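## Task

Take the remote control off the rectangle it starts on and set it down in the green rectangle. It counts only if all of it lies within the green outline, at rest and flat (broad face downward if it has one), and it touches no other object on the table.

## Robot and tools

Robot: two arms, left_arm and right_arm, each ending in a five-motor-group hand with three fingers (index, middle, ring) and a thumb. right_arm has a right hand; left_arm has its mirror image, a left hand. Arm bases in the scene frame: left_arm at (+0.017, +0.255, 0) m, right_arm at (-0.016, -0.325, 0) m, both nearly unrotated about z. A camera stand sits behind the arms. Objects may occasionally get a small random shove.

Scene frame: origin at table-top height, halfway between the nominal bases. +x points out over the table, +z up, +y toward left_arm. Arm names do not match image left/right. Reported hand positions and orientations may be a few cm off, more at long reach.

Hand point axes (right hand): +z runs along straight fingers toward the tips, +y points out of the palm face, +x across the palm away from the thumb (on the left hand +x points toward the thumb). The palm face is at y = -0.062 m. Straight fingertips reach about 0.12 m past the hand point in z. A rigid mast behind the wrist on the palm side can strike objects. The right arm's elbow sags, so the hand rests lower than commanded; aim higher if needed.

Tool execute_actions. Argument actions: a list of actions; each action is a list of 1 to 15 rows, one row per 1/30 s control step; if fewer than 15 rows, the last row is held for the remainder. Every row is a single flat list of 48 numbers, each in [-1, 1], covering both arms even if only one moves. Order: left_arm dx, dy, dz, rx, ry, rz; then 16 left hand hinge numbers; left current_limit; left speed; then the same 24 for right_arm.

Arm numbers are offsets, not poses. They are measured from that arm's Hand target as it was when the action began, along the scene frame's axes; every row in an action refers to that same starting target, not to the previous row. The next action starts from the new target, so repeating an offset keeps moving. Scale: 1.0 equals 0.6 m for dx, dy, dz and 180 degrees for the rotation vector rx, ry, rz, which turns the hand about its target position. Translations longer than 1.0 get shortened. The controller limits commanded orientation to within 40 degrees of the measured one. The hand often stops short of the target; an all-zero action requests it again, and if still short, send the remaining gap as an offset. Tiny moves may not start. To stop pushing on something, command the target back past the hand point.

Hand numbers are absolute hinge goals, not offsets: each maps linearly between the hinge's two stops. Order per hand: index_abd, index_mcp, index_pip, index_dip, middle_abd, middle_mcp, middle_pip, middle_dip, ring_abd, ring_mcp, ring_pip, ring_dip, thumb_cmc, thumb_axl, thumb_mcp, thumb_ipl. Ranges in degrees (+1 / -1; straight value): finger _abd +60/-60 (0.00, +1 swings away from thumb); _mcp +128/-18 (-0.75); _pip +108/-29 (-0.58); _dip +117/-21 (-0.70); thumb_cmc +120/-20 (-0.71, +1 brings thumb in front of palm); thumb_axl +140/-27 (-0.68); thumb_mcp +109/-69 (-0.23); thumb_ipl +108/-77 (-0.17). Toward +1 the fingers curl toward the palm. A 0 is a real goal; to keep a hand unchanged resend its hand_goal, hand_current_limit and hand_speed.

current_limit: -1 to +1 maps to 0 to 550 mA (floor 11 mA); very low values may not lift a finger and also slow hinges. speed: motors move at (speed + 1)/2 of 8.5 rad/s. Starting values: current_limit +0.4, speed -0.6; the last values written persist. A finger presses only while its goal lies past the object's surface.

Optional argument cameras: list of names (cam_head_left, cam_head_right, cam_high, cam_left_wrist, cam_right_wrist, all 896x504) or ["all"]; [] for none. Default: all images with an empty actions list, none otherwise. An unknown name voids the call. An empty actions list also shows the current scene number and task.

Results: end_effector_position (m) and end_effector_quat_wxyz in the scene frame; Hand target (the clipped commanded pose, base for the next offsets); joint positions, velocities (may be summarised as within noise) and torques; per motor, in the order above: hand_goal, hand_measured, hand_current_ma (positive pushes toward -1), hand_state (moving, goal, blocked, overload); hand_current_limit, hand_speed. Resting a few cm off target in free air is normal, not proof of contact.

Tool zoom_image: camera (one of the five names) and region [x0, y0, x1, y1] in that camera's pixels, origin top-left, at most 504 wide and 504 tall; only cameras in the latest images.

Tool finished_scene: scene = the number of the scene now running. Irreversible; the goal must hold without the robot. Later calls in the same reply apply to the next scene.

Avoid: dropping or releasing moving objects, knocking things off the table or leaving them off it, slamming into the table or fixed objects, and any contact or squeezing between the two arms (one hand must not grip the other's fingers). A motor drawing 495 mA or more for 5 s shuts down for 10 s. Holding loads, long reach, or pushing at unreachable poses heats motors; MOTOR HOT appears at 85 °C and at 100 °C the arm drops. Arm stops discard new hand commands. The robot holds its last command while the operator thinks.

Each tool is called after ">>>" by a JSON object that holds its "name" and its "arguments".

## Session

>>> {"name": "execute_actions", "arguments": {"actions": []}}

Scene clock: 0.00 s.
left_arm: end_effector_position=(+0.5612, +0.0469, +0.2470) hand_goal=(+0.000, -0.754, -0.576, -0.696, +0.000, -0.754, -0.576, -0.696, +0.000, -0.754, -0.576, -0.696, -0.714, -0.678, -0.226, -0.168) hand_measured=(+0.000, -0.754, -0.576, -0.696, +0.000, -0.754, -0.576, -0.696, +0.000, -0.754, -0.576, -0.696, -0.714, -0.678, -0.226, -0.168) hand_current_ma=(+0, +0, +0, +0, +0, +0, +0, +0, +0, +0, +0, +0, +0, +0, +0, +0) hand_state=(goal, goal, goal, goal, goal, goal, goal, goal, goal, goal, goal, goal, goal, goal, goal, goal) hand_current_limit=0.40 hand_speed=-0.60 end_effector_quat_wxyz=(+0.396, +0.560, +0.557, +0.469) | right_arm: end_effector_position=(+0.6377, -0.1377, +0.3136) hand_goal=(+0.000, -0.754, -0.576, -0.696, +0.000, -0.754, -0.576, -0.696, +0.000, -0.754, -0.576, -0.696, -0.714, -0.678, -0.226, -0.168) hand_measured=(+0.000, -0.754, -0.576, -0.696, +0.000, -0.754, -0.576, -0.696, +0.000, -0.754, -0.576, -0.696, -0.714, -0.678, -0.226, -0.168) hand_current_ma=(+0, +0, +0, +0, +0, +0, +0, +0, +0, +0, +0, +0, +0, +0, +0, +0) hand_state=(goal, goal, goal, goal, goal, goal, goal, goal, goal, goal, goal, goal, goal, goal, goal, goal) hand_current_limit=0.40 hand_speed=-0.60 end_effector_quat_wxyz=(+0.015, +0.369, +0.922, +0.113)
Joint positions: left_arm=[-0.566 1.591 0.773 0.504 -0.646 -0.107] | right_arm=[0.205 1.823 1.976 -1.575 -0.173 -0.603]
Joint velocities: within noise
Joint torques (N m): no reading
Heat: left arm: hottest elbow 37 °C; right arm: hottest elbow 41 °C.
Hand target: left_arm +0.5656, +0.0440, +0.2644; +0.412, +0.548, +0.555, +0.472 | right_arm +0.6415, -0.1369, +0.3273; +0.026, +0.368, +0.922, +0.120
camera_calibration:
cam_left_wrist: T_world_to_cam=[[-0.15297, -0.725923, -0.670549, 0.246638], [-0.836764, 0.456141, -0.302921, 0.483137], [0.525763, 0.514753, -0.677202, -0.0261114], [0, 0, 0, 1]] pos_world=[0.455728, -0.0278971, 0.294053]
cam_right_wrist: T_world_to_cam=[[0.995797, -0.0745288, 0.0532289, -0.625304], [-0.0914698, -0.8385, 0.53717, -0.26971], [0.00459779, -0.539781, -0.841793, 0.306929], [0, 0, 0, 1]] pos_world=[0.596594, -0.107081, 0.436535]

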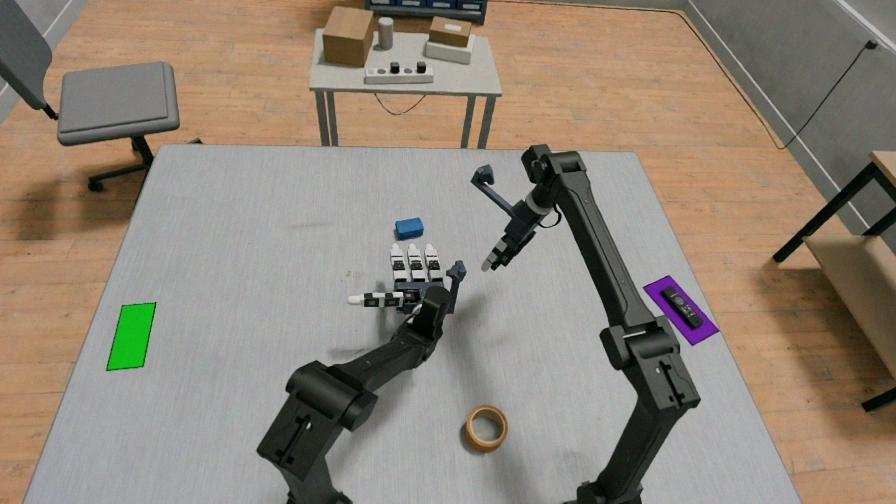

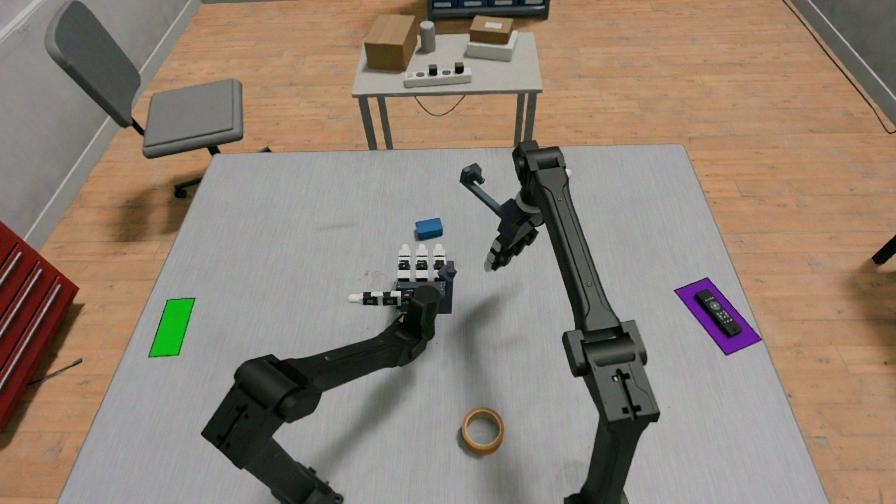

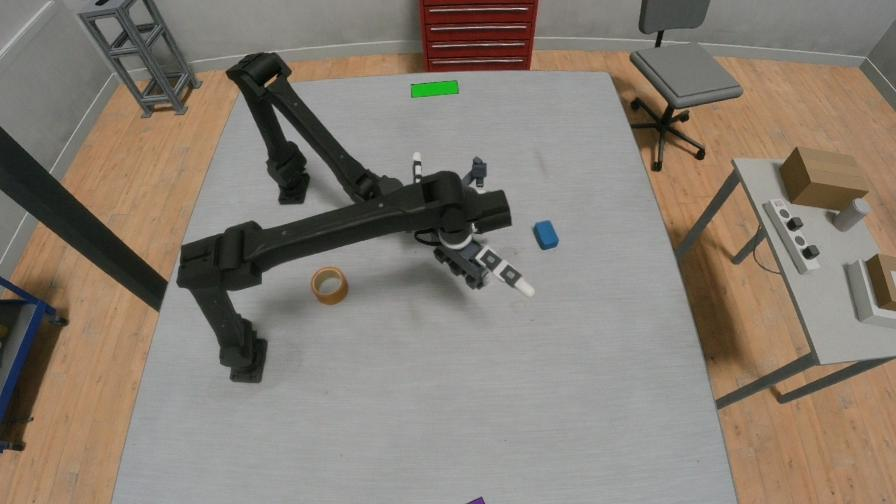

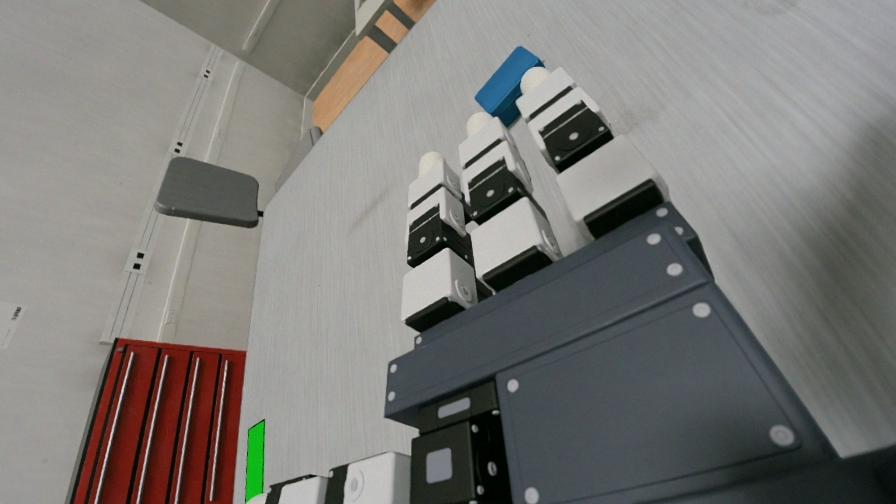

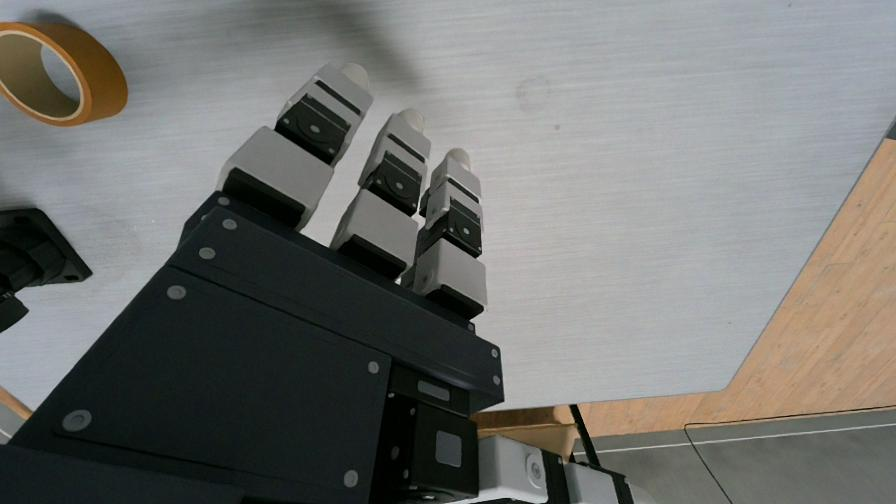

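>>> {"name": "zoom_image", "arguments": {"camera": "cam_head_left", "region": [630, 260, 740, 360]}}

>>> {"name": "zoom_image", "arguments": {"camera": "cam_head_right", "region": [660, 265, 770, 365]}}

>>> {"name": "zoom_image", "arguments": {"camera": "cam_head_left", "region": [80, 280, 200, 400]}}

>>> {"name": "zoom_image", "arguments": {"camera": "cam_head_right", "region": [120, 270, 240, 390]}}

Scaled by 4.582 from the camera's 896x504 image, which has a finer 1280x720 frame.

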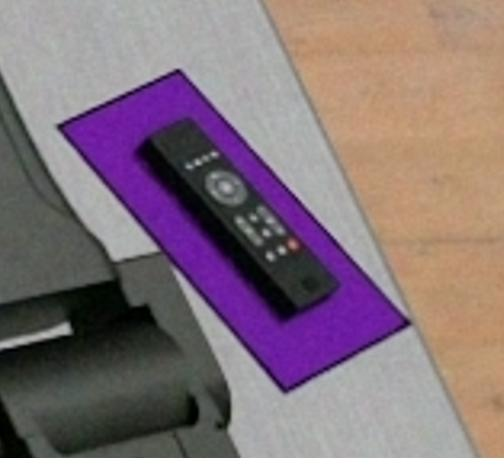

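Scaled by 4.582 from the camera's 896x504 image, which has a finer 1280x720 frame.

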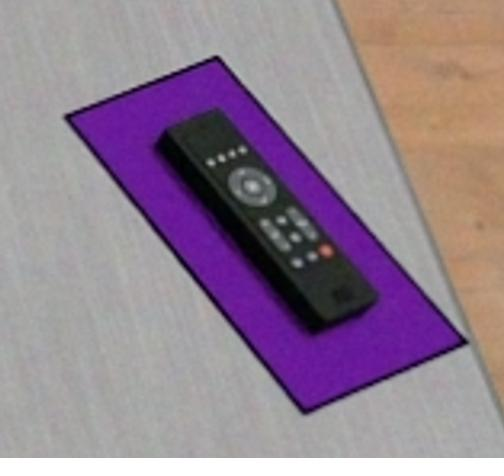

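Scaled by 4.200 from the camera's 896x504 image, which has a finer 1280x720 frame.

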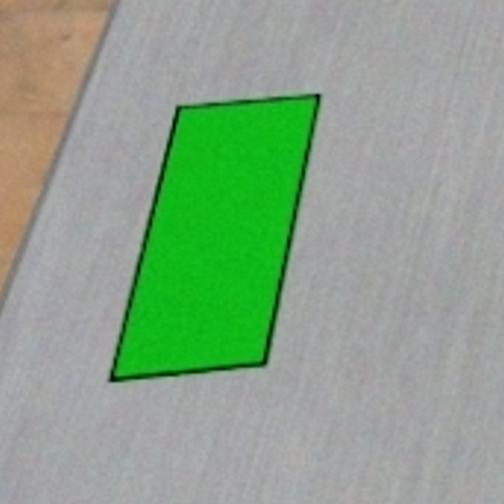

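Scaled by 4.200 from the camera's 896x504 image, which has a finer 1280x720 frame.

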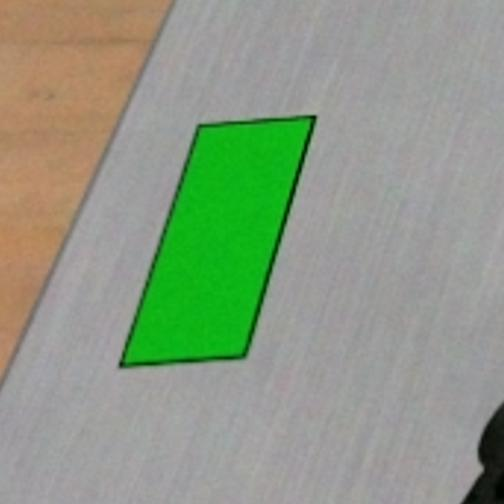

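>>> {"name": "execute_actions", "arguments": {"actions": [[[0,0.08,0.04,-0.0049,0.0717,-0.0006, 0,-0.754,-0.576,-0.696,0,-0.95,-0.95,-0.95,0,-0.754,-0.576,-0.696,-0.714,-0.678,-0.226,-0.168,0.4,-0.6, -0.011,-0.08,0,-0.009,0.0096,-0.0239, 0.0,-0.754,-0.576,-0.696,0,-0.95,-0.95,-0.95,0,-0.754,-0.576,-0.696,-0.714,-0.678,-0.226,-0.168,0.4,-0.6]],[[0.015,0.0933,0.02,-0.0049,0.0717,-0.0006, 0,-0.754,-0.576,-0.696,0,-0.95,-0.95,-0.95,0,-0.754,-0.576,-0.696,-0.714,-0.678,-0.226,-0.168,0.4,-0.6, -0.011,-0.155,0,-0.009,0.0096,-0.0239, 0.0,-0.754,-0.576,-0.696,0,-0.95,-0.95,-0.95,0,-0.754,-0.576,-0.696,-0.714,-0.678,-0.226,-0.168,0.4,-0.6]],[[0.018,0.0933,0,-0.0049,0.0717,-0.0006, 0,-0.754,-0.576,-0.696,0,-0.95,-0.95,-0.95,0,-0.754,-0.576,-0.696,-0.714,-0.678,-0.226,-0.168,0.4,-0.6, -0.011,-0.155,-0.02,-0.009,0.0096,-0.0239, 0.0,-0.754,-0.576,-0.696,0,-0.95,-0.95,-0.95,0,-0.754,-0.576,-0.696,-0.714,-0.678,-0.226,-0.168,0.4,-0.6]],[[0.018,0.0933,0,-0.0049,0.0717,-0.0006, 0,-0.754,-0.576,-0.696,0,-0.95,-0.95,-0.95,0,-0.754,-0.576,-0.696,-0.714,-0.678,-0.226,-0.168,0.4,-0.6, -0.011,-0.155,-0.03,-0.009,0.0096,-0.0239, 0.0,-0.754,-0.576,-0.696,0,-0.95,-0.95,-0.95,0,-0.754,-0.576,-0.696,-0.714,-0.678,-0.226,-0.168,0.4,-0.6]],[[0.018,0.0933,0,-0.0049,0.0717,-0.0006, 0,-0.754,-0.576,-0.696,0,-0.95,-0.95,-0.95,0,-0.754,-0.576,-0.696,-0.714,-0.678,-0.226,-0.168,0.4,-0.6, -0.011,-0.155,-0.03,-0.009,0.0096,-0.0239, 0.0,-0.754,-0.576,-0.696,0,-0.95,-0.95,-0.95,0,-0.754,-0.576,-0.696,-0.714,-0.678,-0.226,-0.168,0.4,-0.6]],[[0.018,0.0933,0,-0.0049,0.0717,-0.0006, 0,-0.754,-0.576,-0.696,0,-0.95,-0.95,-0.95,0,-0.754,-0.576,-0.696,-0.714,-0.678,-0.226,-0.168,0.4,-0.6, -0.011,-0.155,-0.03,-0.009,0.0096,-0.0239, 0.0,-0.754,-0.576,-0.696,0,-0.95,-0.95,-0.95,0,-0.754,-0.576,-0.696,-0.714,-0.678,-0.226,-0.168,0.4,-0.6]],[[0,0,0,0,0,0, 0,-0.754,-0.576,-0.696,0,-0.95,-0.95,-0.95,0,-0.754,-0.576,-0.696,-0.714,-0.678,-0.226,-0.168,0.4,-0.6, 0,-0.155,-0.04,0,0,0, 0.0,-0.754,-0.576,-0.696,0,-0.95,-0.95,-0.95,0,-0.754,-0.576,-0.696,-0.714,-0.678,-0.226,-0.168,0.4,-0.6]],[[0,0,0,0,0,0, 0,-0.754,-0.576,-0.696,0,-0.95,-0.95,-0.95,0,-0.754,-0.576,-0.696,-0.714,-0.678,-0.226,-0.168,0.4,-0.6, 0,0,-0.05,0,0,0, 0.0,-0.754,-0.576,-0.696,0,-0.95,-0.95,-0.95,0,-0.754,-0.576,-0.696,-0.714,-0.678,-0.226,-0.168,0.4,-0.6]]], "cameras": ["cam_right_wrist"]}}

>>> {"name": "zoom_image", "arguments": {"camera": "cam_right_wrist", "region": [320, 0, 600, 220]}}

Scene clock: 57.17 s.
left_arm: end_effector_position=(+0.6055, +0.3731, +0.2742) hand_goal=(+0.000, -0.754, -0.576, -0.696, +0.000, -0.950, -0.950, -0.950, +0.000, -0.754, -0.576, -0.696, -0.714, -0.678, -0.226, -0.168) hand_measured=(+0.000, -0.754, -0.576, -0.696, +0.000, -0.948, -0.948, -0.948, +0.000, -0.754, -0.576, -0.696, -0.716, -0.678, -0.224, -0.168) hand_current_ma=(+0, -1, -1, +0, +0, +4, +2, +4, +0, -1, -1, +0, -3, +1, +5, +0) hand_state=(goal, goal, goal, goal, goal, goal, goal, goal, goal, goal, goal, goal, goal, goal, goal, goal) hand_current_limit=0.40 hand_speed=-0.60 end_effector_quat_wxyz=(-0.010, +0.700, +0.714, -0.015) | right_arm: end_effector_position=(+0.5888, -0.7414, +0.1960) hand_goal=(+0.000, -0.754, -0.576, -0.696, +0.000, -0.950, -0.950, -0.950, +0.000, -0.754, -0.576, -0.696, -0.714, -0.678, -0.226, -0.168) hand_measured=(+0.000, -0.752, -0.576, -0.696, +0.000, -0.944, -0.944, -0.946, +0.000, -0.754, -0.576, -0.696, -0.714, -0.678, -0.224, -0.168) hand_current_ma=(+0, +0, +0, +0, +0, +6, +5, +2, +0, +0, +0, +0, +0, +0, +3, +0) hand_state=(goal, goal, goal, goal, goal, goal, goal, goal, goal, goal, goal, goal, goal, goal, goal, goal) hand_current_limit=0.40 hand_speed=-0.60 end_effector_quat_wxyz=(-0.004, +0.579, +0.815, +0.002)
Joint positions: left_arm=[0.209 1.707 1.78 -1.681 0.001 0.165] | right_arm=[-0.675 2.163 2.26 -1.676 -0.004 -1.021]
Joint torques (N m): left_arm=[-1.61 -12.51 14.32 -0.32 -0.17 0.03] | right_arm=[0.73 -20.66 10.52 0.59 0.06 -0.25]
Heat: left arm: hottest elbow 43 °C; right arm: hottest elbow 47 °C.
Hand target: left_arm +0.6178, +0.3721, +0.3006; -0.001, +0.707, +0.707, +0.000 | right_arm +0.6018, -0.7428, +0.2076; +0.001, +0.570, +0.822, +0.000
Off the commanded pose: left_arm 0.029 m, 2 deg | right_arm 0.017 m, 1 deg.
joint sent to its limit (left arm) — joint 4 (wrist pitch), lower limit. The joint targets still meet the commanded pose.
joint sent to its limit (right arm) — joint 4 (wrist pitch), lower limit. The joint targets still meet the commanded pose.
camera_calibration:
cam_right_wrist: T_world_to_cam=[[0.852675, -0.519974, -0.0507162, -0.840942], [-0.343793, -0.631548, 0.694948, -0.4462], [-0.393385, -0.575129, -0.717269, 0.0659418], [0, 0, 0, 1]] pos_world=[0.58959, -0.68114, 0.314734]
Images, in order (width x height): cam_right_wrist 896x504.

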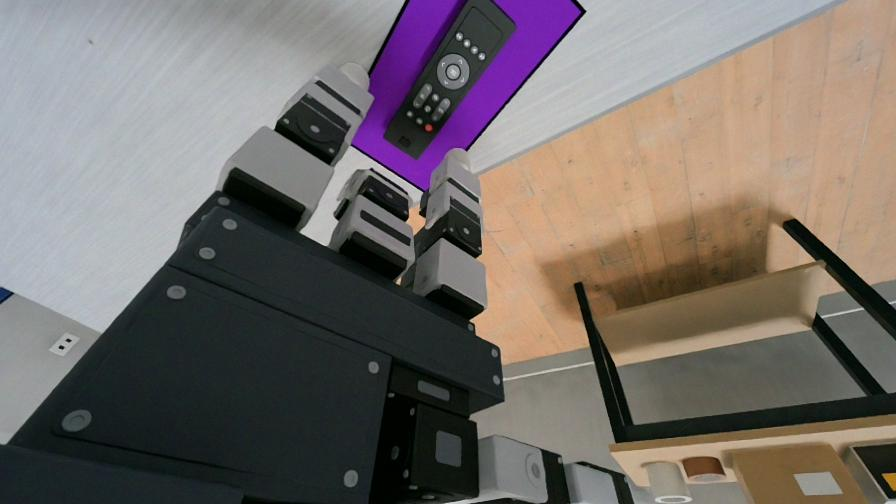

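Scaled by 1.800 from the camera's 896x504 image, which has a finer 1280x720 frame.

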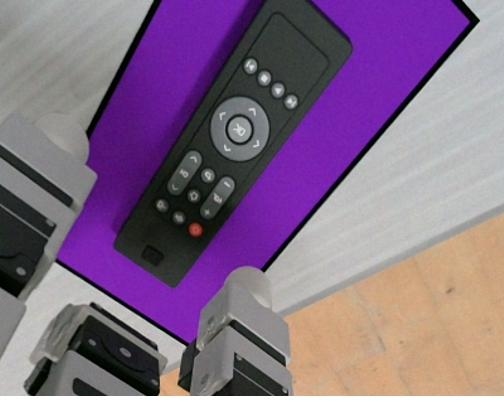

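>>> {"name": "execute_actions", "arguments": {"actions": [[[0,0,0,0,0,0, 0,-0.754,-0.576,-0.696,0,-0.95,-0.95,-0.95,0,-0.754,-0.576,-0.696,-0.714,-0.678,-0.226,-0.168,0.4,-0.6, 0,0,-0.06,0,0,0.007, 0.02,-0.754,-0.576,-0.696,0,-0.95,-0.95,-0.95,-0.02,-0.754,-0.576,-0.696,-0.714,-0.678,-0.226,-0.168,0.4,-0.6]],[[0,0,0,0,0,0, 0,-0.754,-0.576,-0.696,0,-0.95,-0.95,-0.95,0,-0.754,-0.576,-0.696,-0.714,-0.678,-0.226,-0.168,0.4,-0.6, 0,0,-0.055,0,0,0, 0.02,-0.754,-0.576,-0.696,0,-0.95,-0.95,-0.95,-0.02,-0.754,-0.576,-0.696,-0.714,-0.678,-0.226,-0.168,0.4,-0.6]]], "cameras": ["cam_right_wrist"]}}

>>> {"name": "zoom_image", "arguments": {"camera": "cam_right_wrist", "region": [320, 0, 600, 220]}}

Scene clock: 69.30 s.
left_arm: end_effector_position=(+0.6055, +0.3731, +0.2742) hand_goal=(+0.000, -0.754, -0.576, -0.696, +0.000, -0.950, -0.950, -0.950, +0.000, -0.754, -0.576, -0.696, -0.714, -0.678, -0.226, -0.168) hand_measured=(+0.000, -0.754, -0.576, -0.696, +0.000, -0.948, -0.948, -0.948, +0.000, -0.754, -0.576, -0.696, -0.716, -0.678, -0.224, -0.168) hand_current_ma=(+0, -1, -1, +0, +0, +4, +2, +4, +0, -1, -1, +0, -3, +1, +5, +0) hand_state=(goal, goal, goal, goal, goal, goal, goal, goal, goal, goal, goal, goal, goal, goal, goal, goal) hand_current_limit=0.40 hand_speed=-0.60 end_effector_quat_wxyz=(-0.010, +0.700, +0.714, -0.015) | right_arm: end_effector_position=(+0.5976, -0.7465, +0.1472) hand_goal=(+0.020, -0.754, -0.576, -0.696, +0.000, -0.950, -0.950, -0.950, -0.020, -0.754, -0.576, -0.696, -0.714, -0.678, -0.226, -0.168) hand_measured=(+0.016, -0.752, -0.576, -0.696, +0.000, -0.944, -0.944, -0.946, -0.016, -0.754, -0.576, -0.696, -0.714, -0.678, -0.224, -0.168) hand_current_ma=(-2, +0, +0, +0, +0, +6, +5, +2, +2, +0, +0, +0, +0, +0, +3, +0) hand_state=(goal, goal, goal, goal, goal, goal, goal, goal, goal, goal, goal, goal, goal, goal, goal, goal) hand_current_limit=0.40 hand_speed=-0.60 end_effector_quat_wxyz=(+0.002, +0.568, +0.823, +0.002)
Joint positions: left_arm=[0.209 1.707 1.78 -1.681 0.001 0.165] | right_arm=[-0.675 2.189 2.176 -1.554 -0.004 -1.048]
Joint torques (N m): left_arm=[-1.61 -12.45 14.31 -0.32 -0.18 0.02] | right_arm=[0.85 -21.42 6.58 1.31 0.1 -0.23]
Heat: left arm: hottest elbow 43 °C; right arm: hottest elbow 49 °C.
Hand target: left_arm +0.6178, +0.3721, +0.3006; -0.001, +0.707, +0.707, +0.000 | right_arm +0.6019, -0.7428, +0.1385; +0.001, +0.560, +0.828, +0.000
Off the commanded pose: left_arm 0.029 m, 2 deg | right_arm 0.010 m, 1 deg.
joint sent to its limit (left arm) — joint 4 (wrist pitch), lower limit. The joint targets still meet the commanded pose.
camera_calibration:
cam_right_wrist: T_world_to_cam=[[0.866653, -0.497337, -0.03959, -0.846647], [-0.332971, -0.635671, 0.696458, -0.422189], [-0.371541, -0.590405, -0.716505, 0.00700114], [0, 0, 0, 1]] pos_world=[0.595774, -0.685309, 0.265534]
Images, in order (width x height): cam_right_wrist 896x504.

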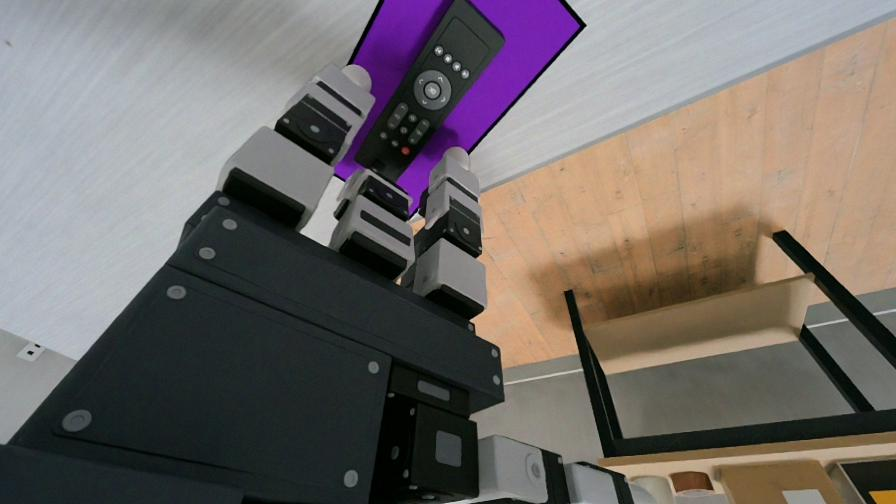

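Scaled by 1.800 from the camera's 896x504 image, which has a finer 1280x720 frame.

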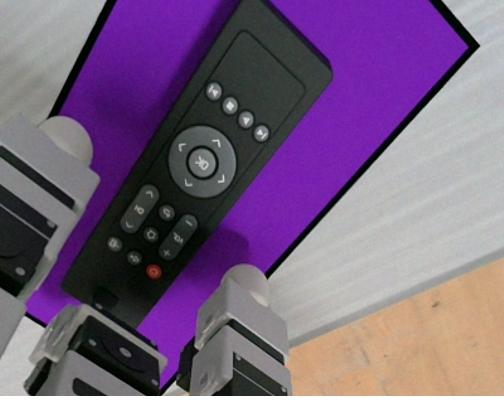

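>>> {"name": "execute_actions", "arguments": {"actions": [[[0,0,0,0,0,0, 0,-0.754,-0.576,-0.696,0,-0.95,-0.95,-0.95,0,-0.754,-0.576,-0.696,-0.714,-0.678,-0.226,-0.168,0.4,-0.6, 0.009,0.01,-0.018,0,0,0, 0.05,-0.754,-0.576,-0.696,0,-0.95,-0.95,-0.95,-0.05,-0.754,-0.576,-0.696,-0.714,-0.678,-0.226,-0.168,0.4,-0.6]],[[0,0,0,0,0,0, 0,-0.754,-0.576,-0.696,0,-0.95,-0.95,-0.95,0,-0.754,-0.576,-0.696,-0.714,-0.678,-0.226,-0.168,0.4,-0.6, 0,0,-0.014,0,0,0, 0.09,-0.754,-0.576,-0.696,0,-0.95,-0.95,-0.95,-0.09,-0.754,-0.576,-0.696,-0.714,-0.678,-0.226,-0.168,0.4,-0.8]]], "cameras": ["cam_right_wrist"]}}

>>> {"name": "zoom_image", "arguments": {"camera": "cam_right_wrist", "region": [320, 0, 600, 220]}}

Scene clock: 79.63 s.
left_arm: end_effector_position=(+0.6055, +0.3731, +0.2742) hand_goal=(+0.000, -0.754, -0.576, -0.696, +0.000, -0.950, -0.950, -0.950, +0.000, -0.754, -0.576, -0.696, -0.714, -0.678, -0.226, -0.168) hand_measured=(+0.000, -0.754, -0.576, -0.696, +0.000, -0.948, -0.948, -0.948, +0.000, -0.754, -0.576, -0.696, -0.716, -0.678, -0.224, -0.168) hand_current_ma=(+0, -1, -1, +0, +0, +4, +2, +4, +0, -1, -1, +0, -3, +1, +5, +0) hand_state=(goal, goal, goal, goal, goal, goal, goal, goal, goal, goal, goal, goal, goal, goal, goal, goal) hand_current_limit=0.40 hand_speed=-0.60 end_effector_quat_wxyz=(-0.010, +0.700, +0.714, -0.015) | right_arm: end_effector_position=(+0.6024, -0.7423, +0.1329) hand_goal=(+0.090, -0.754, -0.576, -0.696, +0.000, -0.950, -0.950, -0.950, -0.090, -0.754, -0.576, -0.696, -0.714, -0.678, -0.226, -0.168) hand_measured=(+0.086, -0.752, -0.576, -0.696, +0.000, -0.944, -0.944, -0.946, -0.086, -0.754, -0.576, -0.696, -0.714, -0.678, -0.224, -0.168) hand_current_ma=(-2, +0, +0, +0, +0, +6, +5, +2, +3, +0, +0, +0, +0, +0, +3, +0) hand_state=(goal, goal, goal, goal, goal, goal, goal, goal, goal, goal, goal, goal, goal, goal, goal, goal) hand_current_limit=0.40 hand_speed=-0.80 end_effector_quat_wxyz=(+0.006, +0.565, +0.825, +0.001)
Joint positions: left_arm=[0.209 1.707 1.78 -1.681 0.001 0.165] | right_arm=[-0.666 2.189 2.137 -1.507 -0.004 -1.048]
Joint torques (N m): left_arm=[-1.55 -12.45 14.32 -0.29 -0.18 0.02] | right_arm=[0.67 -21.25 6.34 1.24 0.1 -0.11]
Heat: left arm: hottest elbow 43 °C; right arm: hottest elbow 49 °C.
Hand target: left_arm +0.6178, +0.3721, +0.3006; -0.001, +0.707, +0.707, +0.000 | right_arm +0.6072, -0.7369, +0.1193; +0.001, +0.561, +0.828, +0.000
Off the commanded pose: left_arm 0.029 m, 2 deg | right_arm 0.015 m, 1 deg.
joint sent to its limit (left arm) — joint 4 (wrist pitch), lower limit. The joint targets still meet the commanded pose.
camera_calibration:
cam_right_wrist: T_world_to_cam=[[0.871031, -0.490229, -0.0313079, -0.847697], [-0.332192, -0.634787, 0.697635, -0.407934], [-0.361875, -0.597261, -0.715769, -0.0100802], [0, 0, 0, 1]] pos_world=[0.59921, -0.680537, 0.250834]
Images, in order (width x height): cam_right_wrist 896x504.

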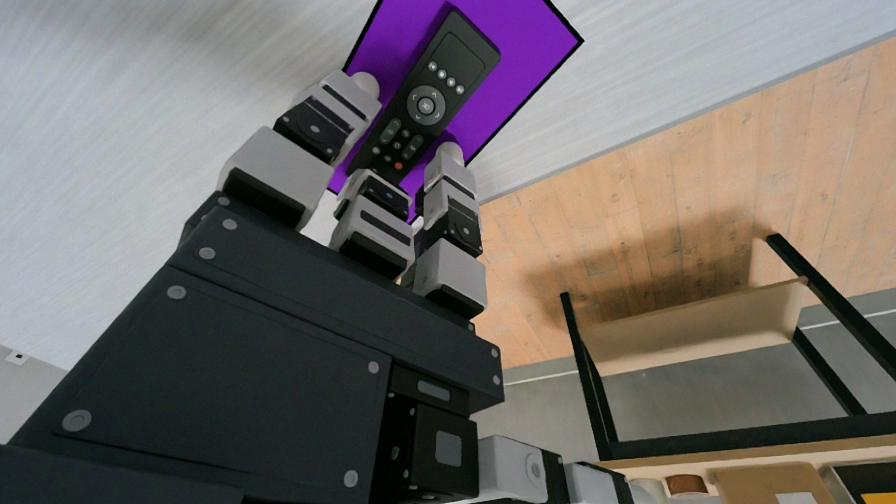

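Scaled by 1.800 from the camera's 896x504 image, which has a finer 1280x720 frame.

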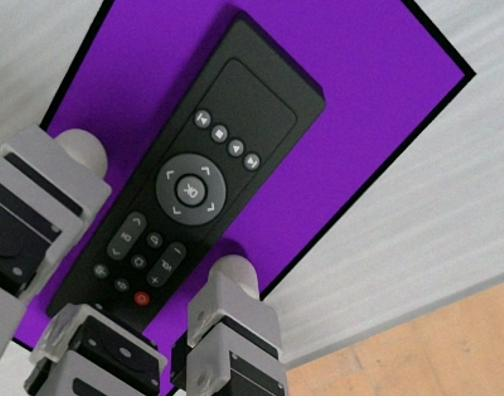

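>>> {"name": "execute_actions", "arguments": {"actions": [[[0,0,0,0,0,0, 0,-0.754,-0.576,-0.696,0,-0.95,-0.95,-0.95,0,-0.754,-0.576,-0.696,-0.714,-0.678,-0.226,-0.168,0.4,-0.6, 0,0,-0.011,0,0,0, 0.11,-0.754,-0.576,-0.696,0,-0.95,-0.95,-0.95,-0.11,-0.754,-0.576,-0.696,-0.714,-0.678,-0.226,-0.168,0.4,-0.85]],[[0,0,0,0,0,0, 0,-0.754,-0.576,-0.696,0,-0.95,-0.95,-0.95,0,-0.754,-0.576,-0.696,-0.714,-0.678,-0.226,-0.168,0.4,-0.6, 0,0,0,0,0,0, 0.2,-0.754,-0.576,-0.696,0,-0.95,-0.95,-0.95,-0.2,-0.754,-0.576,-0.696,-0.714,-0.678,-0.226,-0.168,0.4,-0.9]],[[0,0,0,0,0,0, 0,-0.754,-0.576,-0.696,0,-0.95,-0.95,-0.95,0,-0.754,-0.576,-0.696,-0.714,-0.678,-0.226,-0.168,0.4,-0.6, 0,0,0,0,0,0, 0.3,-0.754,-0.576,-0.696,0,-0.95,-0.95,-0.95,-0.3,-0.754,-0.576,-0.696,-0.714,-0.678,-0.226,-0.168,0.4,-0.9]]], "cameras": ["cam_right_wrist"]}}

>>> {"name": "zoom_image", "arguments": {"camera": "cam_right_wrist", "region": [320, 0, 600, 220]}}

Scene clock: 89.73 s.
left_arm: end_effector_position=(+0.6055, +0.3731, +0.2742) hand_goal=(+0.000, -0.754, -0.576, -0.696, +0.000, -0.950, -0.950, -0.950, +0.000, -0.754, -0.576, -0.696, -0.714, -0.678, -0.226, -0.168) hand_measured=(+0.000, -0.754, -0.576, -0.696, +0.000, -0.948, -0.948, -0.948, +0.000, -0.754, -0.576, -0.696, -0.716, -0.678, -0.224, -0.168) hand_current_ma=(+0, -1, -1, +0, +0, +4, +2, +4, +0, -1, -1, +0, -3, +1, +5, +0) hand_state=(goal, goal, goal, goal, goal, goal, goal, goal, goal, goal, goal, goal, goal, goal, goal, goal) hand_current_limit=0.40 hand_speed=-0.60 end_effector_quat_wxyz=(-0.010, +0.700, +0.714, -0.015) | right_arm: end_effector_position=(+0.6026, -0.7425, +0.1276) hand_goal=(+0.300, -0.754, -0.576, -0.696, +0.000, -0.950, -0.950, -0.950, -0.300, -0.754, -0.576, -0.696, -0.714, -0.678, -0.226, -0.168) hand_measured=(+0.172, -0.752, -0.576, -0.696, +0.000, -0.944, -0.944, -0.946, -0.164, -0.754, -0.576, -0.696, -0.714, -0.678, -0.224, -0.168) hand_current_ma=(-341, +0, +0, +0, +0, +6, +5, +2, +374, +0, +0, +0, +0, +0, +3, +0) hand_state=(blocked, goal, goal, goal, goal, goal, goal, goal, blocked, goal, goal, goal, goal, goal, goal, goal) hand_current_limit=0.40 hand_speed=-0.90 end_effector_quat_wxyz=(+0.007, +0.565, +0.825, +0.001)
Joint positions: left_arm=[0.209 1.707 1.78 -1.681 0.001 0.165] | right_arm=[-0.666 2.189 2.123 -1.49 -0.004 -1.048]
Joint torques (N m): left_arm=[-1.55 -12.45 14.32 -0.29 -0.18 0.02] | right_arm=[0.73 -21.36 6.35 1.29 0.11 -0.1]
Heat: left arm: hottest elbow 43 °C; right arm: hottest elbow 48 °C.
Hand target: left_arm +0.6178, +0.3721, +0.3006; -0.001, +0.707, +0.707, +0.000 | right_arm +0.6072, -0.7369, +0.1127; +0.001, +0.561, +0.828, +0.000
Off the commanded pose: left_arm 0.029 m, 2 deg | right_arm 0.017 m, 1 deg.
joint sent to its limit (left arm) — joint 4 (wrist pitch), lower limit. The joint targets still meet the commanded pose.
camera_calibration:
cam_right_wrist: T_world_to_cam=[[0.871068, -0.490298, -0.0291368, -0.84847], [-0.333385, -0.633774, 0.697987, -0.40292], [-0.360688, -0.59828, -0.715518, -0.0153401], [0, 0, 0, 1]] pos_world=[0.599214, -0.680541, 0.245535]
Images, in order (width x height): cam_right_wrist 896x504.

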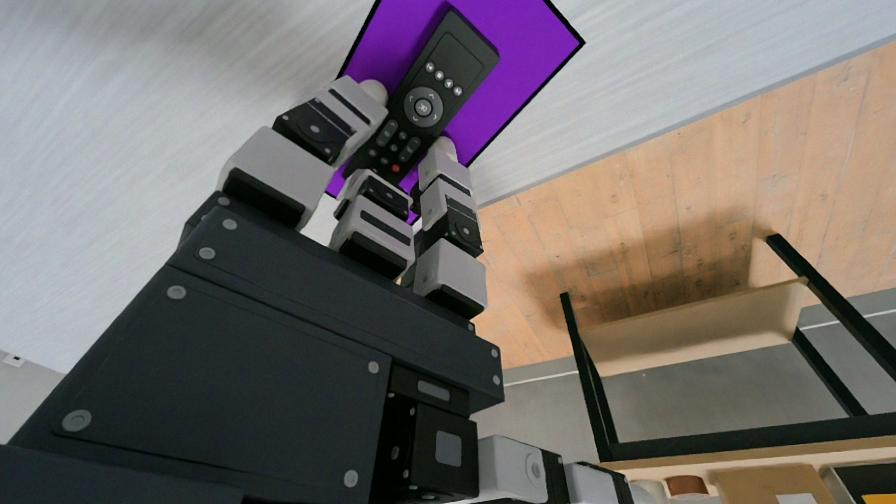

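Scaled by 1.800 from the camera's 896x504 image, which has a finer 1280x720 frame.

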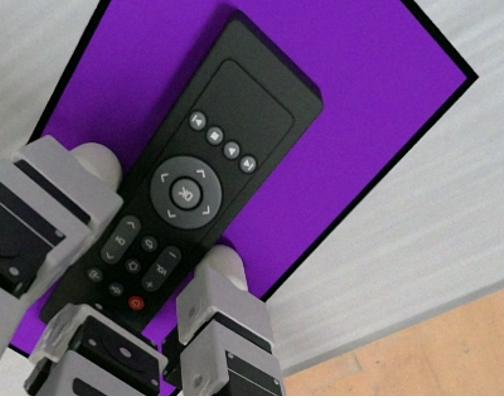

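>>> {"name": "execute_actions", "arguments": {"actions": [[[0,0,0,0,0,0, 0,-0.754,-0.576,-0.696,0,-0.95,-0.95,-0.95,0,-0.754,-0.576,-0.696,-0.714,-0.678,-0.226,-0.168,0.4,-0.6, 0.005,0,0.04,0,0,0, 0.32,-0.754,-0.576,-0.696,0,-0.95,-0.95,-0.95,-0.32,-0.754,-0.576,-0.696,-0.714,-0.678,-0.226,-0.168,0.5,-0.9]],[[0,0,0,0,0,0, 0,-0.754,-0.576,-0.696,0,-0.95,-0.95,-0.95,0,-0.754,-0.576,-0.696,-0.714,-0.678,-0.226,-0.168,0.4,-0.6, 0.005,0,0.04,0,0,0, 0.32,-0.754,-0.576,-0.696,0,-0.95,-0.95,-0.95,-0.32,-0.754,-0.576,-0.696,-0.714,-0.678,-0.226,-0.168,0.5,-0.9]],[[0,0,0,0,0,0, 0,-0.754,-0.576,-0.696,0,-0.95,-0.95,-0.95,0,-0.754,-0.576,-0.696,-0.714,-0.678,-0.226,-0.168,0.4,-0.6, 0,0,0.04,0,0,0, 0.32,-0.754,-0.576,-0.696,0,-0.95,-0.95,-0.95,-0.32,-0.754,-0.576,-0.696,-0.714,-0.678,-0.226,-0.168,0.5,-0.9]]], "cameras": ["cam_right_wrist"]}}

>>> {"name": "zoom_image", "arguments": {"camera": "cam_right_wrist", "region": [320, 0, 600, 220]}}

Scene clock: 102.20 s.
left_arm: end_effector_position=(+0.6055, +0.3731, +0.2742) hand_goal=(+0.000, -0.754, -0.576, -0.696, +0.000, -0.950, -0.950, -0.950, +0.000, -0.754, -0.576, -0.696, -0.714, -0.678, -0.226, -0.168) hand_measured=(+0.000, -0.754, -0.576, -0.696, +0.000, -0.948, -0.948, -0.948, +0.000, -0.754, -0.576, -0.696, -0.716, -0.678, -0.224, -0.168) hand_current_ma=(+0, -1, -1, +0, +0, +4, +2, +4, +0, -1, -1, +0, -3, +1, +5, +0) hand_state=(goal, goal, goal, goal, goal, goal, goal, goal, goal, goal, goal, goal, goal, goal, goal, goal) hand_current_limit=0.40 hand_speed=-0.60 end_effector_quat_wxyz=(-0.010, +0.700, +0.714, -0.015) | right_arm: end_effector_position=(+0.5996, -0.7358, +0.1742) hand_goal=(+0.320, -0.754, -0.576, -0.696, +0.000, -0.950, -0.950, -0.950, -0.320, -0.754, -0.576, -0.696, -0.714, -0.678, -0.226, -0.168) hand_measured=(+0.174, -0.752, -0.576, -0.696, +0.000, -0.944, -0.944, -0.946, -0.164, -0.752, -0.576, -0.696, -0.714, -0.678, -0.224, -0.168) hand_current_ma=(-410, +0, +0, +0, +0, +6, +5, +2, +412, +0, +0, +0, +0, +0, +3, +0) hand_state=(blocked, goal, goal, goal, goal, goal, goal, goal, blocked, goal, goal, goal, goal, goal, goal, goal) hand_current_limit=0.50 hand_speed=-0.90 end_effector_quat_wxyz=(-0.012, +0.563, +0.826, +0.003)
Joint positions: left_arm=[0.209 1.707 1.78 -1.681 0.001 0.165] | right_arm=[-0.662 2.201 2.271 -1.664 -0.004 -1.048]
Joint torques (N m): left_arm=[-1.61 -12.45 14.31 -0.32 -0.17 0.02] | right_arm=[0.62 -20.95 10.92 0.44 0.07 -0.04]
Heat: left arm: hottest elbow 44 °C; right arm: hottest elbow 48 °C.
Hand target: left_arm +0.6178, +0.3721, +0.3006; -0.001, +0.707, +0.707, +0.000 | right_arm +0.6133, -0.7367, +0.1846; +0.001, +0.560, +0.828, +0.000
Off the commanded pose: left_arm 0.029 m, 2 deg | right_arm 0.017 m, 1 deg.
joint sent to its limit (left arm) — joint 4 (wrist pitch), lower limit. The joint targets still meet the commanded pose.
camera_calibration:
cam_right_wrist: T_world_to_cam=[[0.87194, -0.48515, -0.0659552, -0.831628], [-0.31014, -0.651523, 0.692337, -0.458191], [-0.378859, -0.583221, -0.718553, 0.0433667], [0, 0, 0, 1]] pos_world=[0.599456, -0.676694, 0.293534]
Images, in order (width x height): cam_right_wrist 896x504.

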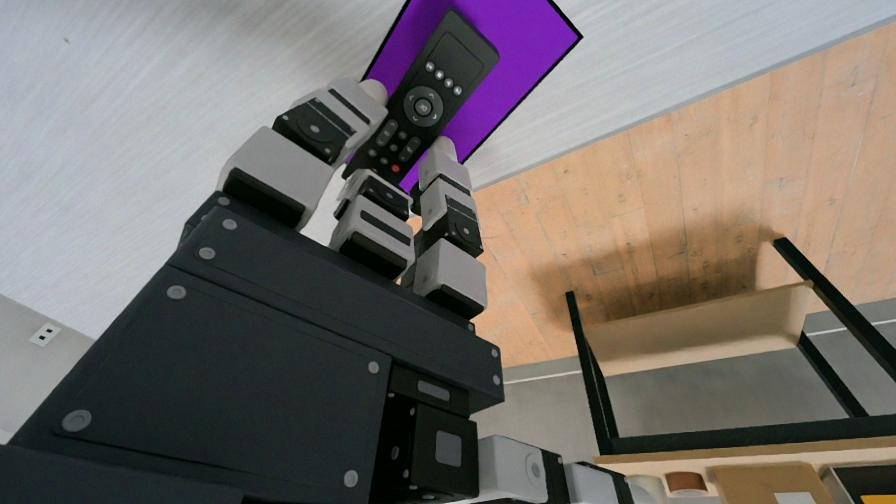

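Scaled by 1.800 from the camera's 896x504 image, which has a finer 1280x720 frame.

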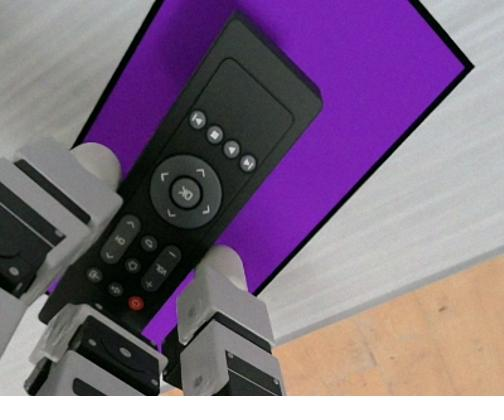

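>>> {"name": "execute_actions", "arguments": {"actions": [[[0,0,0,0,0,0, 0,-0.754,-0.576,-0.696,0,-0.95,-0.95,-0.95,0,-0.754,-0.576,-0.696,-0.714,-0.678,-0.226,-0.168,0.4,-0.6, 0.003,0.08,0.02,0,0,-0.0152, 0.32,-0.754,-0.576,-0.696,0,-0.95,-0.95,-0.95,-0.32,-0.754,-0.576,-0.696,-0.714,-0.678,-0.226,-0.168,0.5,-0.9]],[[0,0,0,0,0,0, 0,-0.754,-0.576,-0.696,0,-0.95,-0.95,-0.95,0,-0.754,-0.576,-0.696,-0.714,-0.678,-0.226,-0.168,0.4,-0.6, 0.003,0.15,0.02,0,0,-0.0152, 0.32,-0.754,-0.576,-0.696,0,-0.95,-0.95,-0.95,-0.32,-0.754,-0.576,-0.696,-0.714,-0.678,-0.226,-0.168,0.5,-0.9]],[[0,0,0,0,0,0, 0,-0.754,-0.576,-0.696,0,-0.95,-0.95,-0.95,0,-0.754,-0.576,-0.696,-0.714,-0.678,-0.226,-0.168,0.4,-0.6, 0.003,0.15,0,0,0,-0.0152, 0.32,-0.754,-0.576,-0.696,0,-0.95,-0.95,-0.95,-0.32,-0.754,-0.576,-0.696,-0.714,-0.678,-0.226,-0.168,0.5,-0.9]],[[0,0,0,0,0,0, 0,-0.754,-0.576,-0.696,0,-0.95,-0.95,-0.95,0,-0.754,-0.576,-0.696,-0.714,-0.678,-0.226,-0.168,0.4,-0.6, 0.003,0.15,0,0,0,-0.0152, 0.32,-0.754,-0.576,-0.696,0,-0.95,-0.95,-0.95,-0.32,-0.754,-0.576,-0.696,-0.714,-0.678,-0.226,-0.168,0.5,-0.9]],[[0,0,0,0,0,0, 0,-0.754,-0.576,-0.696,0,-0.95,-0.95,-0.95,0,-0.754,-0.576,-0.696,-0.714,-0.678,-0.226,-0.168,0.4,-0.6, 0.003,0.15,0,0,0,-0.0152, 0.32,-0.754,-0.576,-0.696,0,-0.95,-0.95,-0.95,-0.32,-0.754,-0.576,-0.696,-0.714,-0.678,-0.226,-0.168,0.5,-0.9]],[[0,0,0,0,0,0, 0,-0.754,-0.576,-0.696,0,-0.95,-0.95,-0.95,0,-0.754,-0.576,-0.696,-0.714,-0.678,-0.226,-0.168,0.4,-0.6, 0.003,0.15,0,0,0,-0.0152, 0.32,-0.754,-0.576,-0.696,0,-0.95,-0.95,-0.95,-0.32,-0.754,-0.576,-0.696,-0.714,-0.678,-0.226,-0.168,0.5,-0.9]],[[0,0,0,0,0,0, 0,-0.754,-0.576,-0.696,0,-0.95,-0.95,-0.95,0,-0.754,-0.576,-0.696,-0.714,-0.678,-0.226,-0.168,0.4,-0.6, 0.003,0.15,-0.02,0,0,-0.0152, 0.32,-0.754,-0.576,-0.696,0,-0.95,-0.95,-0.95,-0.32,-0.754,-0.576,-0.696,-0.714,-0.678,-0.226,-0.168,0.5,-0.9]],[[0,0,0,0,0,0, 0,-0.754,-0.576,-0.696,0,-0.95,-0.95,-0.95,0,-0.754,-0.576,-0.696,-0.714,-0.678,-0.226,-0.168,0.4,-0.6, 0,0.16,-0.03,0,0,-0.0152, 0.32,-0.754,-0.576,-0.696,0,-0.95,-0.95,-0.95,-0.32,-0.754,-0.576,-0.696,-0.714,-0.678,-0.226,-0.168,0.5,-0.9]],[[0,0,0,0,0,0, 0,-0.754,-0.576,-0.696,0,-0.95,-0.95,-0.95,0,-0.754,-0.576,-0.696,-0.714,-0.678,-0.226,-0.168,0.4,-0.6, 0,0,-0.05,0,0,0, 0.32,-0.754,-0.576,-0.696,0,-0.95,-0.95,-0.95,-0.32,-0.754,-0.576,-0.696,-0.714,-0.678,-0.226,-0.168,0.5,-0.9]]], "cameras": ["cam_right_wrist","cam_head_left"]}}

>>> {"name": "zoom_image", "arguments": {"camera": "cam_right_wrist", "region": [320, 0, 600, 220]}}

Scene clock: 119.87 s.
left_arm: end_effector_position=(+0.6055, +0.3731, +0.2742) hand_goal=(+0.000, -0.754, -0.576, -0.696, +0.000, -0.950, -0.950, -0.950, +0.000, -0.754, -0.576, -0.696, -0.714, -0.678, -0.226, -0.168) hand_measured=(+0.000, -0.754, -0.576, -0.696, +0.000, -0.948, -0.948, -0.948, +0.000, -0.754, -0.576, -0.696, -0.716, -0.678, -0.224, -0.168) hand_current_ma=(+0, -1, -1, +0, +0, +4, +2, +4, +0, -1, -1, +0, -3, +1, +5, +0) hand_state=(goal, goal, goal, goal, goal, goal, goal, goal, goal, goal, goal, goal, goal, goal, goal, goal) hand_current_limit=0.40 hand_speed=-0.60 end_effector_quat_wxyz=(-0.010, +0.700, +0.714, -0.015) | right_arm: end_effector_position=(+0.6162, -0.0504, +0.1520) hand_goal=(+0.320, -0.754, -0.576, -0.696, +0.000, -0.950, -0.950, -0.950, -0.320, -0.754, -0.576, -0.696, -0.714, -0.678, -0.226, -0.168) hand_measured=(+0.176, -0.754, -0.576, -0.696, +0.000, -0.944, -0.944, -0.946, -0.164, -0.752, -0.576, -0.696, -0.714, -0.678, -0.222, -0.168) hand_current_ma=(-406, +0, +0, +0, +0, +5, +4, +2, +412, +2, +0, +0, +0, +0, +3, +0) hand_state=(blocked, goal, goal, goal, goal, goal, goal, goal, blocked, goal, goal, goal, goal, goal, goal, goal) hand_current_limit=0.50 hand_speed=-0.90 end_effector_quat_wxyz=(-0.002, +0.700, +0.714, -0.005)
Joint positions: left_arm=[0.209 1.707 1.78 -1.681 0.001 0.165] | right_arm=[0.508 2.01 1.894 -1.465 -0.002 0.477]
Joint torques (N m): left_arm=[-1.61 -12.51 14.32 -0.31 -0.18 0.02] | right_arm=[-0.5 -18.49 8.06 1.1 0.2 0.06]
Heat: left arm: hottest elbow 45 °C; right arm: hottest elbow 51 °C.
Hand target: left_arm +0.6178, +0.3721, +0.3006; -0.001, +0.707, +0.707, +0.000 | right_arm +0.6258, -0.0527, +0.1487; +0.001, +0.707, +0.707, +0.000
Off the commanded pose: left_arm 0.029 m, 2 deg | right_arm 0.011 m, 1 deg.
joint sent to its limit (left arm) — joint 4 (wrist pitch), lower limit. The joint targets still meet the commanded pose.
camera_calibration:
cam_right_wrist: T_world_to_cam=[[0.648851, -0.759446, -0.04727, -0.394124], [-0.516601, -0.485278, 0.705428, 0.142477], [-0.558674, -0.433298, -0.707203, 0.550074], [0, 0, 0, 1]] pos_world=[0.636643, 0.00817115, 0.269877]
Images, in order (width x height): cam_head_left 896x504, cam_right_wrist 896x504.

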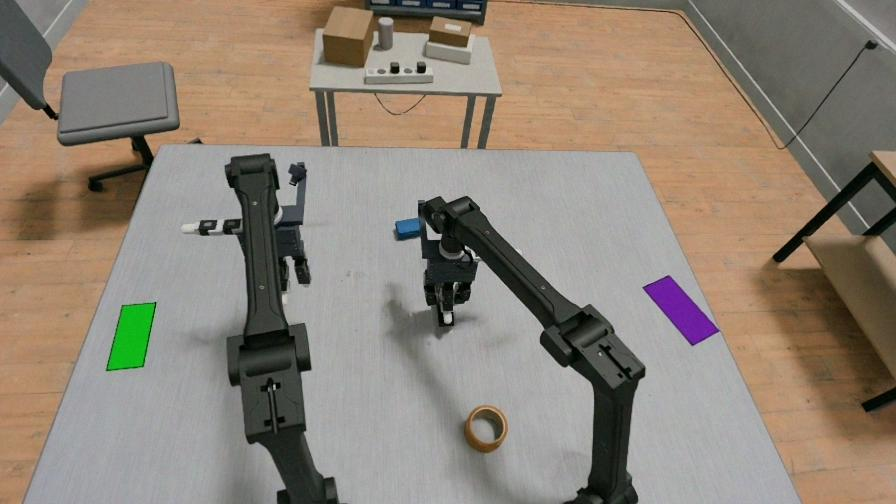

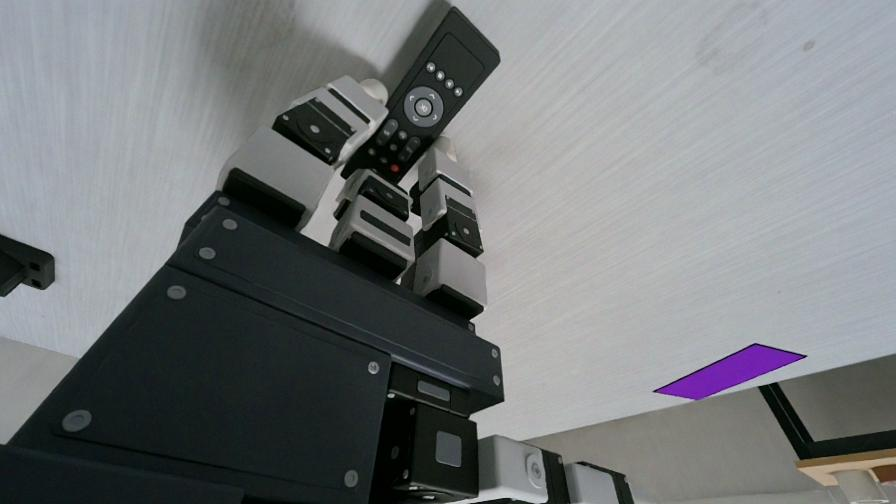

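Scaled by 1.800 from the camera's 896x504 image, which has a finer 1280x720 frame.

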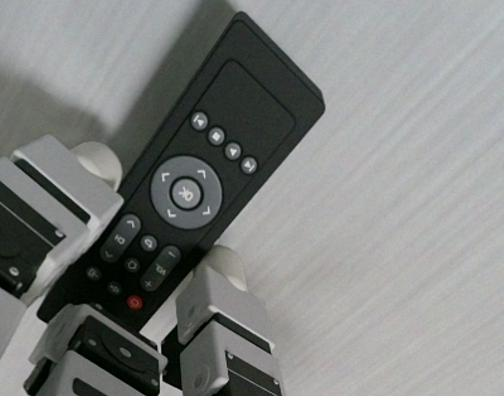

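>>> {"name": "execute_actions", "arguments": {"actions": [[[0,0,0,0,0,0, 0,-0.754,-0.576,-0.696,0,-0.95,-0.95,-0.95,0,-0.754,-0.576,-0.696,-0.714,-0.678,-0.226,-0.168,0.4,-0.6, 0,0,-0.03,0,0,0, 0.32,-0.754,-0.576,-0.696,0,-0.95,-0.95,-0.95,-0.32,-0.754,-0.576,-0.696,-0.714,-0.678,-0.226,-0.168,0.5,-0.9]],[[0,0,0,0,0,0, 0,-0.754,-0.576,-0.696,0,-0.95,-0.95,-0.95,0,-0.754,-0.576,-0.696,-0.714,-0.678,-0.226,-0.168,0.4,-0.6, 0,0,-0.02,0,0,0, 0.32,-0.754,-0.576,-0.696,0,-0.95,-0.95,-0.95,-0.32,-0.754,-0.576,-0.696,-0.714,-0.678,-0.226,-0.168,0.5,-0.9]]]}}

>>> {"name": "execute_actions", "arguments": {"actions": [[[0,0,0,0,0,0, 0,-0.754,-0.576,-0.696,0,-0.95,-0.95,-0.95,0,-0.754,-0.576,-0.696,-0.714,-0.678,-0.226,-0.168,0.4,-0.6, 0,0,-0.008,0,0,0, 0.32,-0.754,-0.576,-0.696,0,-0.95,-0.95,-0.95,-0.32,-0.754,-0.576,-0.696,-0.714,-0.678,-0.226,-0.168,0.5,-0.9]]]}}

Scene clock: 125.90 s.
left_arm: end_effector_position=(+0.6055, +0.3731, +0.2742) hand_goal=(+0.000, -0.754, -0.576, -0.696, +0.000, -0.950, -0.950, -0.950, +0.000, -0.754, -0.576, -0.696, -0.714, -0.678, -0.226, -0.168) hand_measured=(+0.000, -0.754, -0.576, -0.696, +0.000, -0.948, -0.948, -0.948, +0.000, -0.754, -0.576, -0.696, -0.716, -0.678, -0.224, -0.168) hand_current_ma=(+0, -1, -1, +0, +0, +4, +2, +4, +0, -1, -1, +0, -3, +1, +5, +0) hand_state=(goal, goal, goal, goal, goal, goal, goal, goal, goal, goal, goal, goal, goal, goal, goal, goal) hand_current_limit=0.40 hand_speed=-0.60 end_effector_quat_wxyz=(-0.010, +0.700, +0.714, -0.015) | right_arm: end_effector_position=(+0.6228, -0.0468, +0.1314) hand_goal=(+0.320, -0.754, -0.576, -0.696, +0.000, -0.950, -0.950, -0.950, -0.320, -0.754, -0.576, -0.696, -0.714, -0.678, -0.226, -0.168) hand_measured=(+0.176, -0.754, -0.576, -0.696, +0.000, -0.944, -0.944, -0.946, -0.164, -0.752, -0.576, -0.696, -0.714, -0.678, -0.222, -0.168) hand_current_ma=(-406, +0, +0, +0, +0, +5, +4, +2, +412, +2, +0, +0, +0, +0, +3, +0) hand_state=(blocked, goal, goal, goal, goal, goal, goal, goal, blocked, goal, goal, goal, goal, goal, goal, goal) hand_current_limit=0.50 hand_speed=-0.90 end_effector_quat_wxyz=(+0.001, +0.700, +0.714, +0.006)
Joint positions: left_arm=[0.209 1.707 1.78 -1.681 0.001 0.165] | right_arm=[0.508 2.025 1.861 -1.395 -0.002 0.477]
Joint torques (N m): left_arm=[-1.61 -12.51 14.32 -0.28 -0.17 0.02] | right_arm=[-0.21 -18.67 6.5 1.1 0.22 0.06]
Heat: left arm: hottest elbow 45 °C; right arm: hottest elbow 51 °C.
Hand target: left_arm +0.6178, +0.3721, +0.3006; -0.001, +0.707, +0.707, +0.000 | right_arm +0.6259, -0.0527, +0.1187; +0.001, +0.707, +0.707, +0.000
Off the commanded pose: left_arm 0.029 m, 2 deg | right_arm 0.014 m, 1 deg.
joint sent to its limit (left arm) — joint 4 (wrist pitch), lower limit. The joint targets still meet the commanded pose.

Scene clock: 126.60 s.
left_arm: end_effector_position=(+0.6055, +0.3731, +0.2742) hand_goal=(+0.000, -0.754, -0.576, -0.696, +0.000, -0.950, -0.950, -0.950, +0.000, -0.754, -0.576, -0.696, -0.714, -0.678, -0.226, -0.168) hand_measured=(+0.000, -0.754, -0.576, -0.696, +0.000, -0.948, -0.948, -0.948, +0.000, -0.754, -0.576, -0.696, -0.716, -0.678, -0.224, -0.168) hand_current_ma=(+0, -1, -1, +0, +0, +4, +2, +4, +0, -1, -1, +0, -3, +1, +5, +0) hand_state=(goal, goal, goal, goal, goal, goal, goal, goal, goal, goal, goal, goal, goal, goal, goal, goal) hand_current_limit=0.40 hand_speed=-0.60 end_effector_quat_wxyz=(-0.010, +0.700, +0.714, -0.015) | right_arm: end_effector_position=(+0.6230, -0.0467, +0.1283) hand_goal=(+0.320, -0.754, -0.576, -0.696, +0.000, -0.950, -0.950, -0.950, -0.320, -0.754, -0.576, -0.696, -0.714, -0.678, -0.226, -0.168) hand_measured=(+0.176, -0.754, -0.576, -0.696, +0.000, -0.944, -0.944, -0.946, -0.164, -0.752, -0.576, -0.696, -0.714, -0.678, -0.222, -0.168) hand_current_ma=(-406, +0, +0, +0, +0, +5, +4, +2, +412, +2, +0, +0, +0, +0, +3, +0) hand_state=(blocked, goal, goal, goal, goal, goal, goal, goal, blocked, goal, goal, goal, goal, goal, goal, goal) hand_current_limit=0.50 hand_speed=-0.90 end_effector_quat_wxyz=(+0.001, +0.700, +0.714, +0.007)
Joint positions: left_arm=[0.209 1.707 1.78 -1.681 0.001 0.165] | right_arm=[0.508 2.026 1.853 -1.384 -0.002 0.477]
Joint torques (N m): left_arm=[-1.61 -12.45 14.31 -0.31 -0.18 0.03] | right_arm=[-0.32 -18.26 6.24 1.16 0.2 0.04]
Heat: left arm: hottest elbow 45 °C; right arm: hottest elbow 51 °C.
Hand target: left_arm +0.6178, +0.3721, +0.3006; -0.001, +0.707, +0.707, +0.000 | right_arm +0.6258, -0.0527, +0.1138; +0.001, +0.707, +0.707, +0.000
Off the commanded pose: left_arm 0.029 m, 2 deg | right_arm 0.016 m, 1 deg.
joint sent to its limit (left arm) — joint 4 (wrist pitch), lower limit. The joint targets still meet the commanded pose.


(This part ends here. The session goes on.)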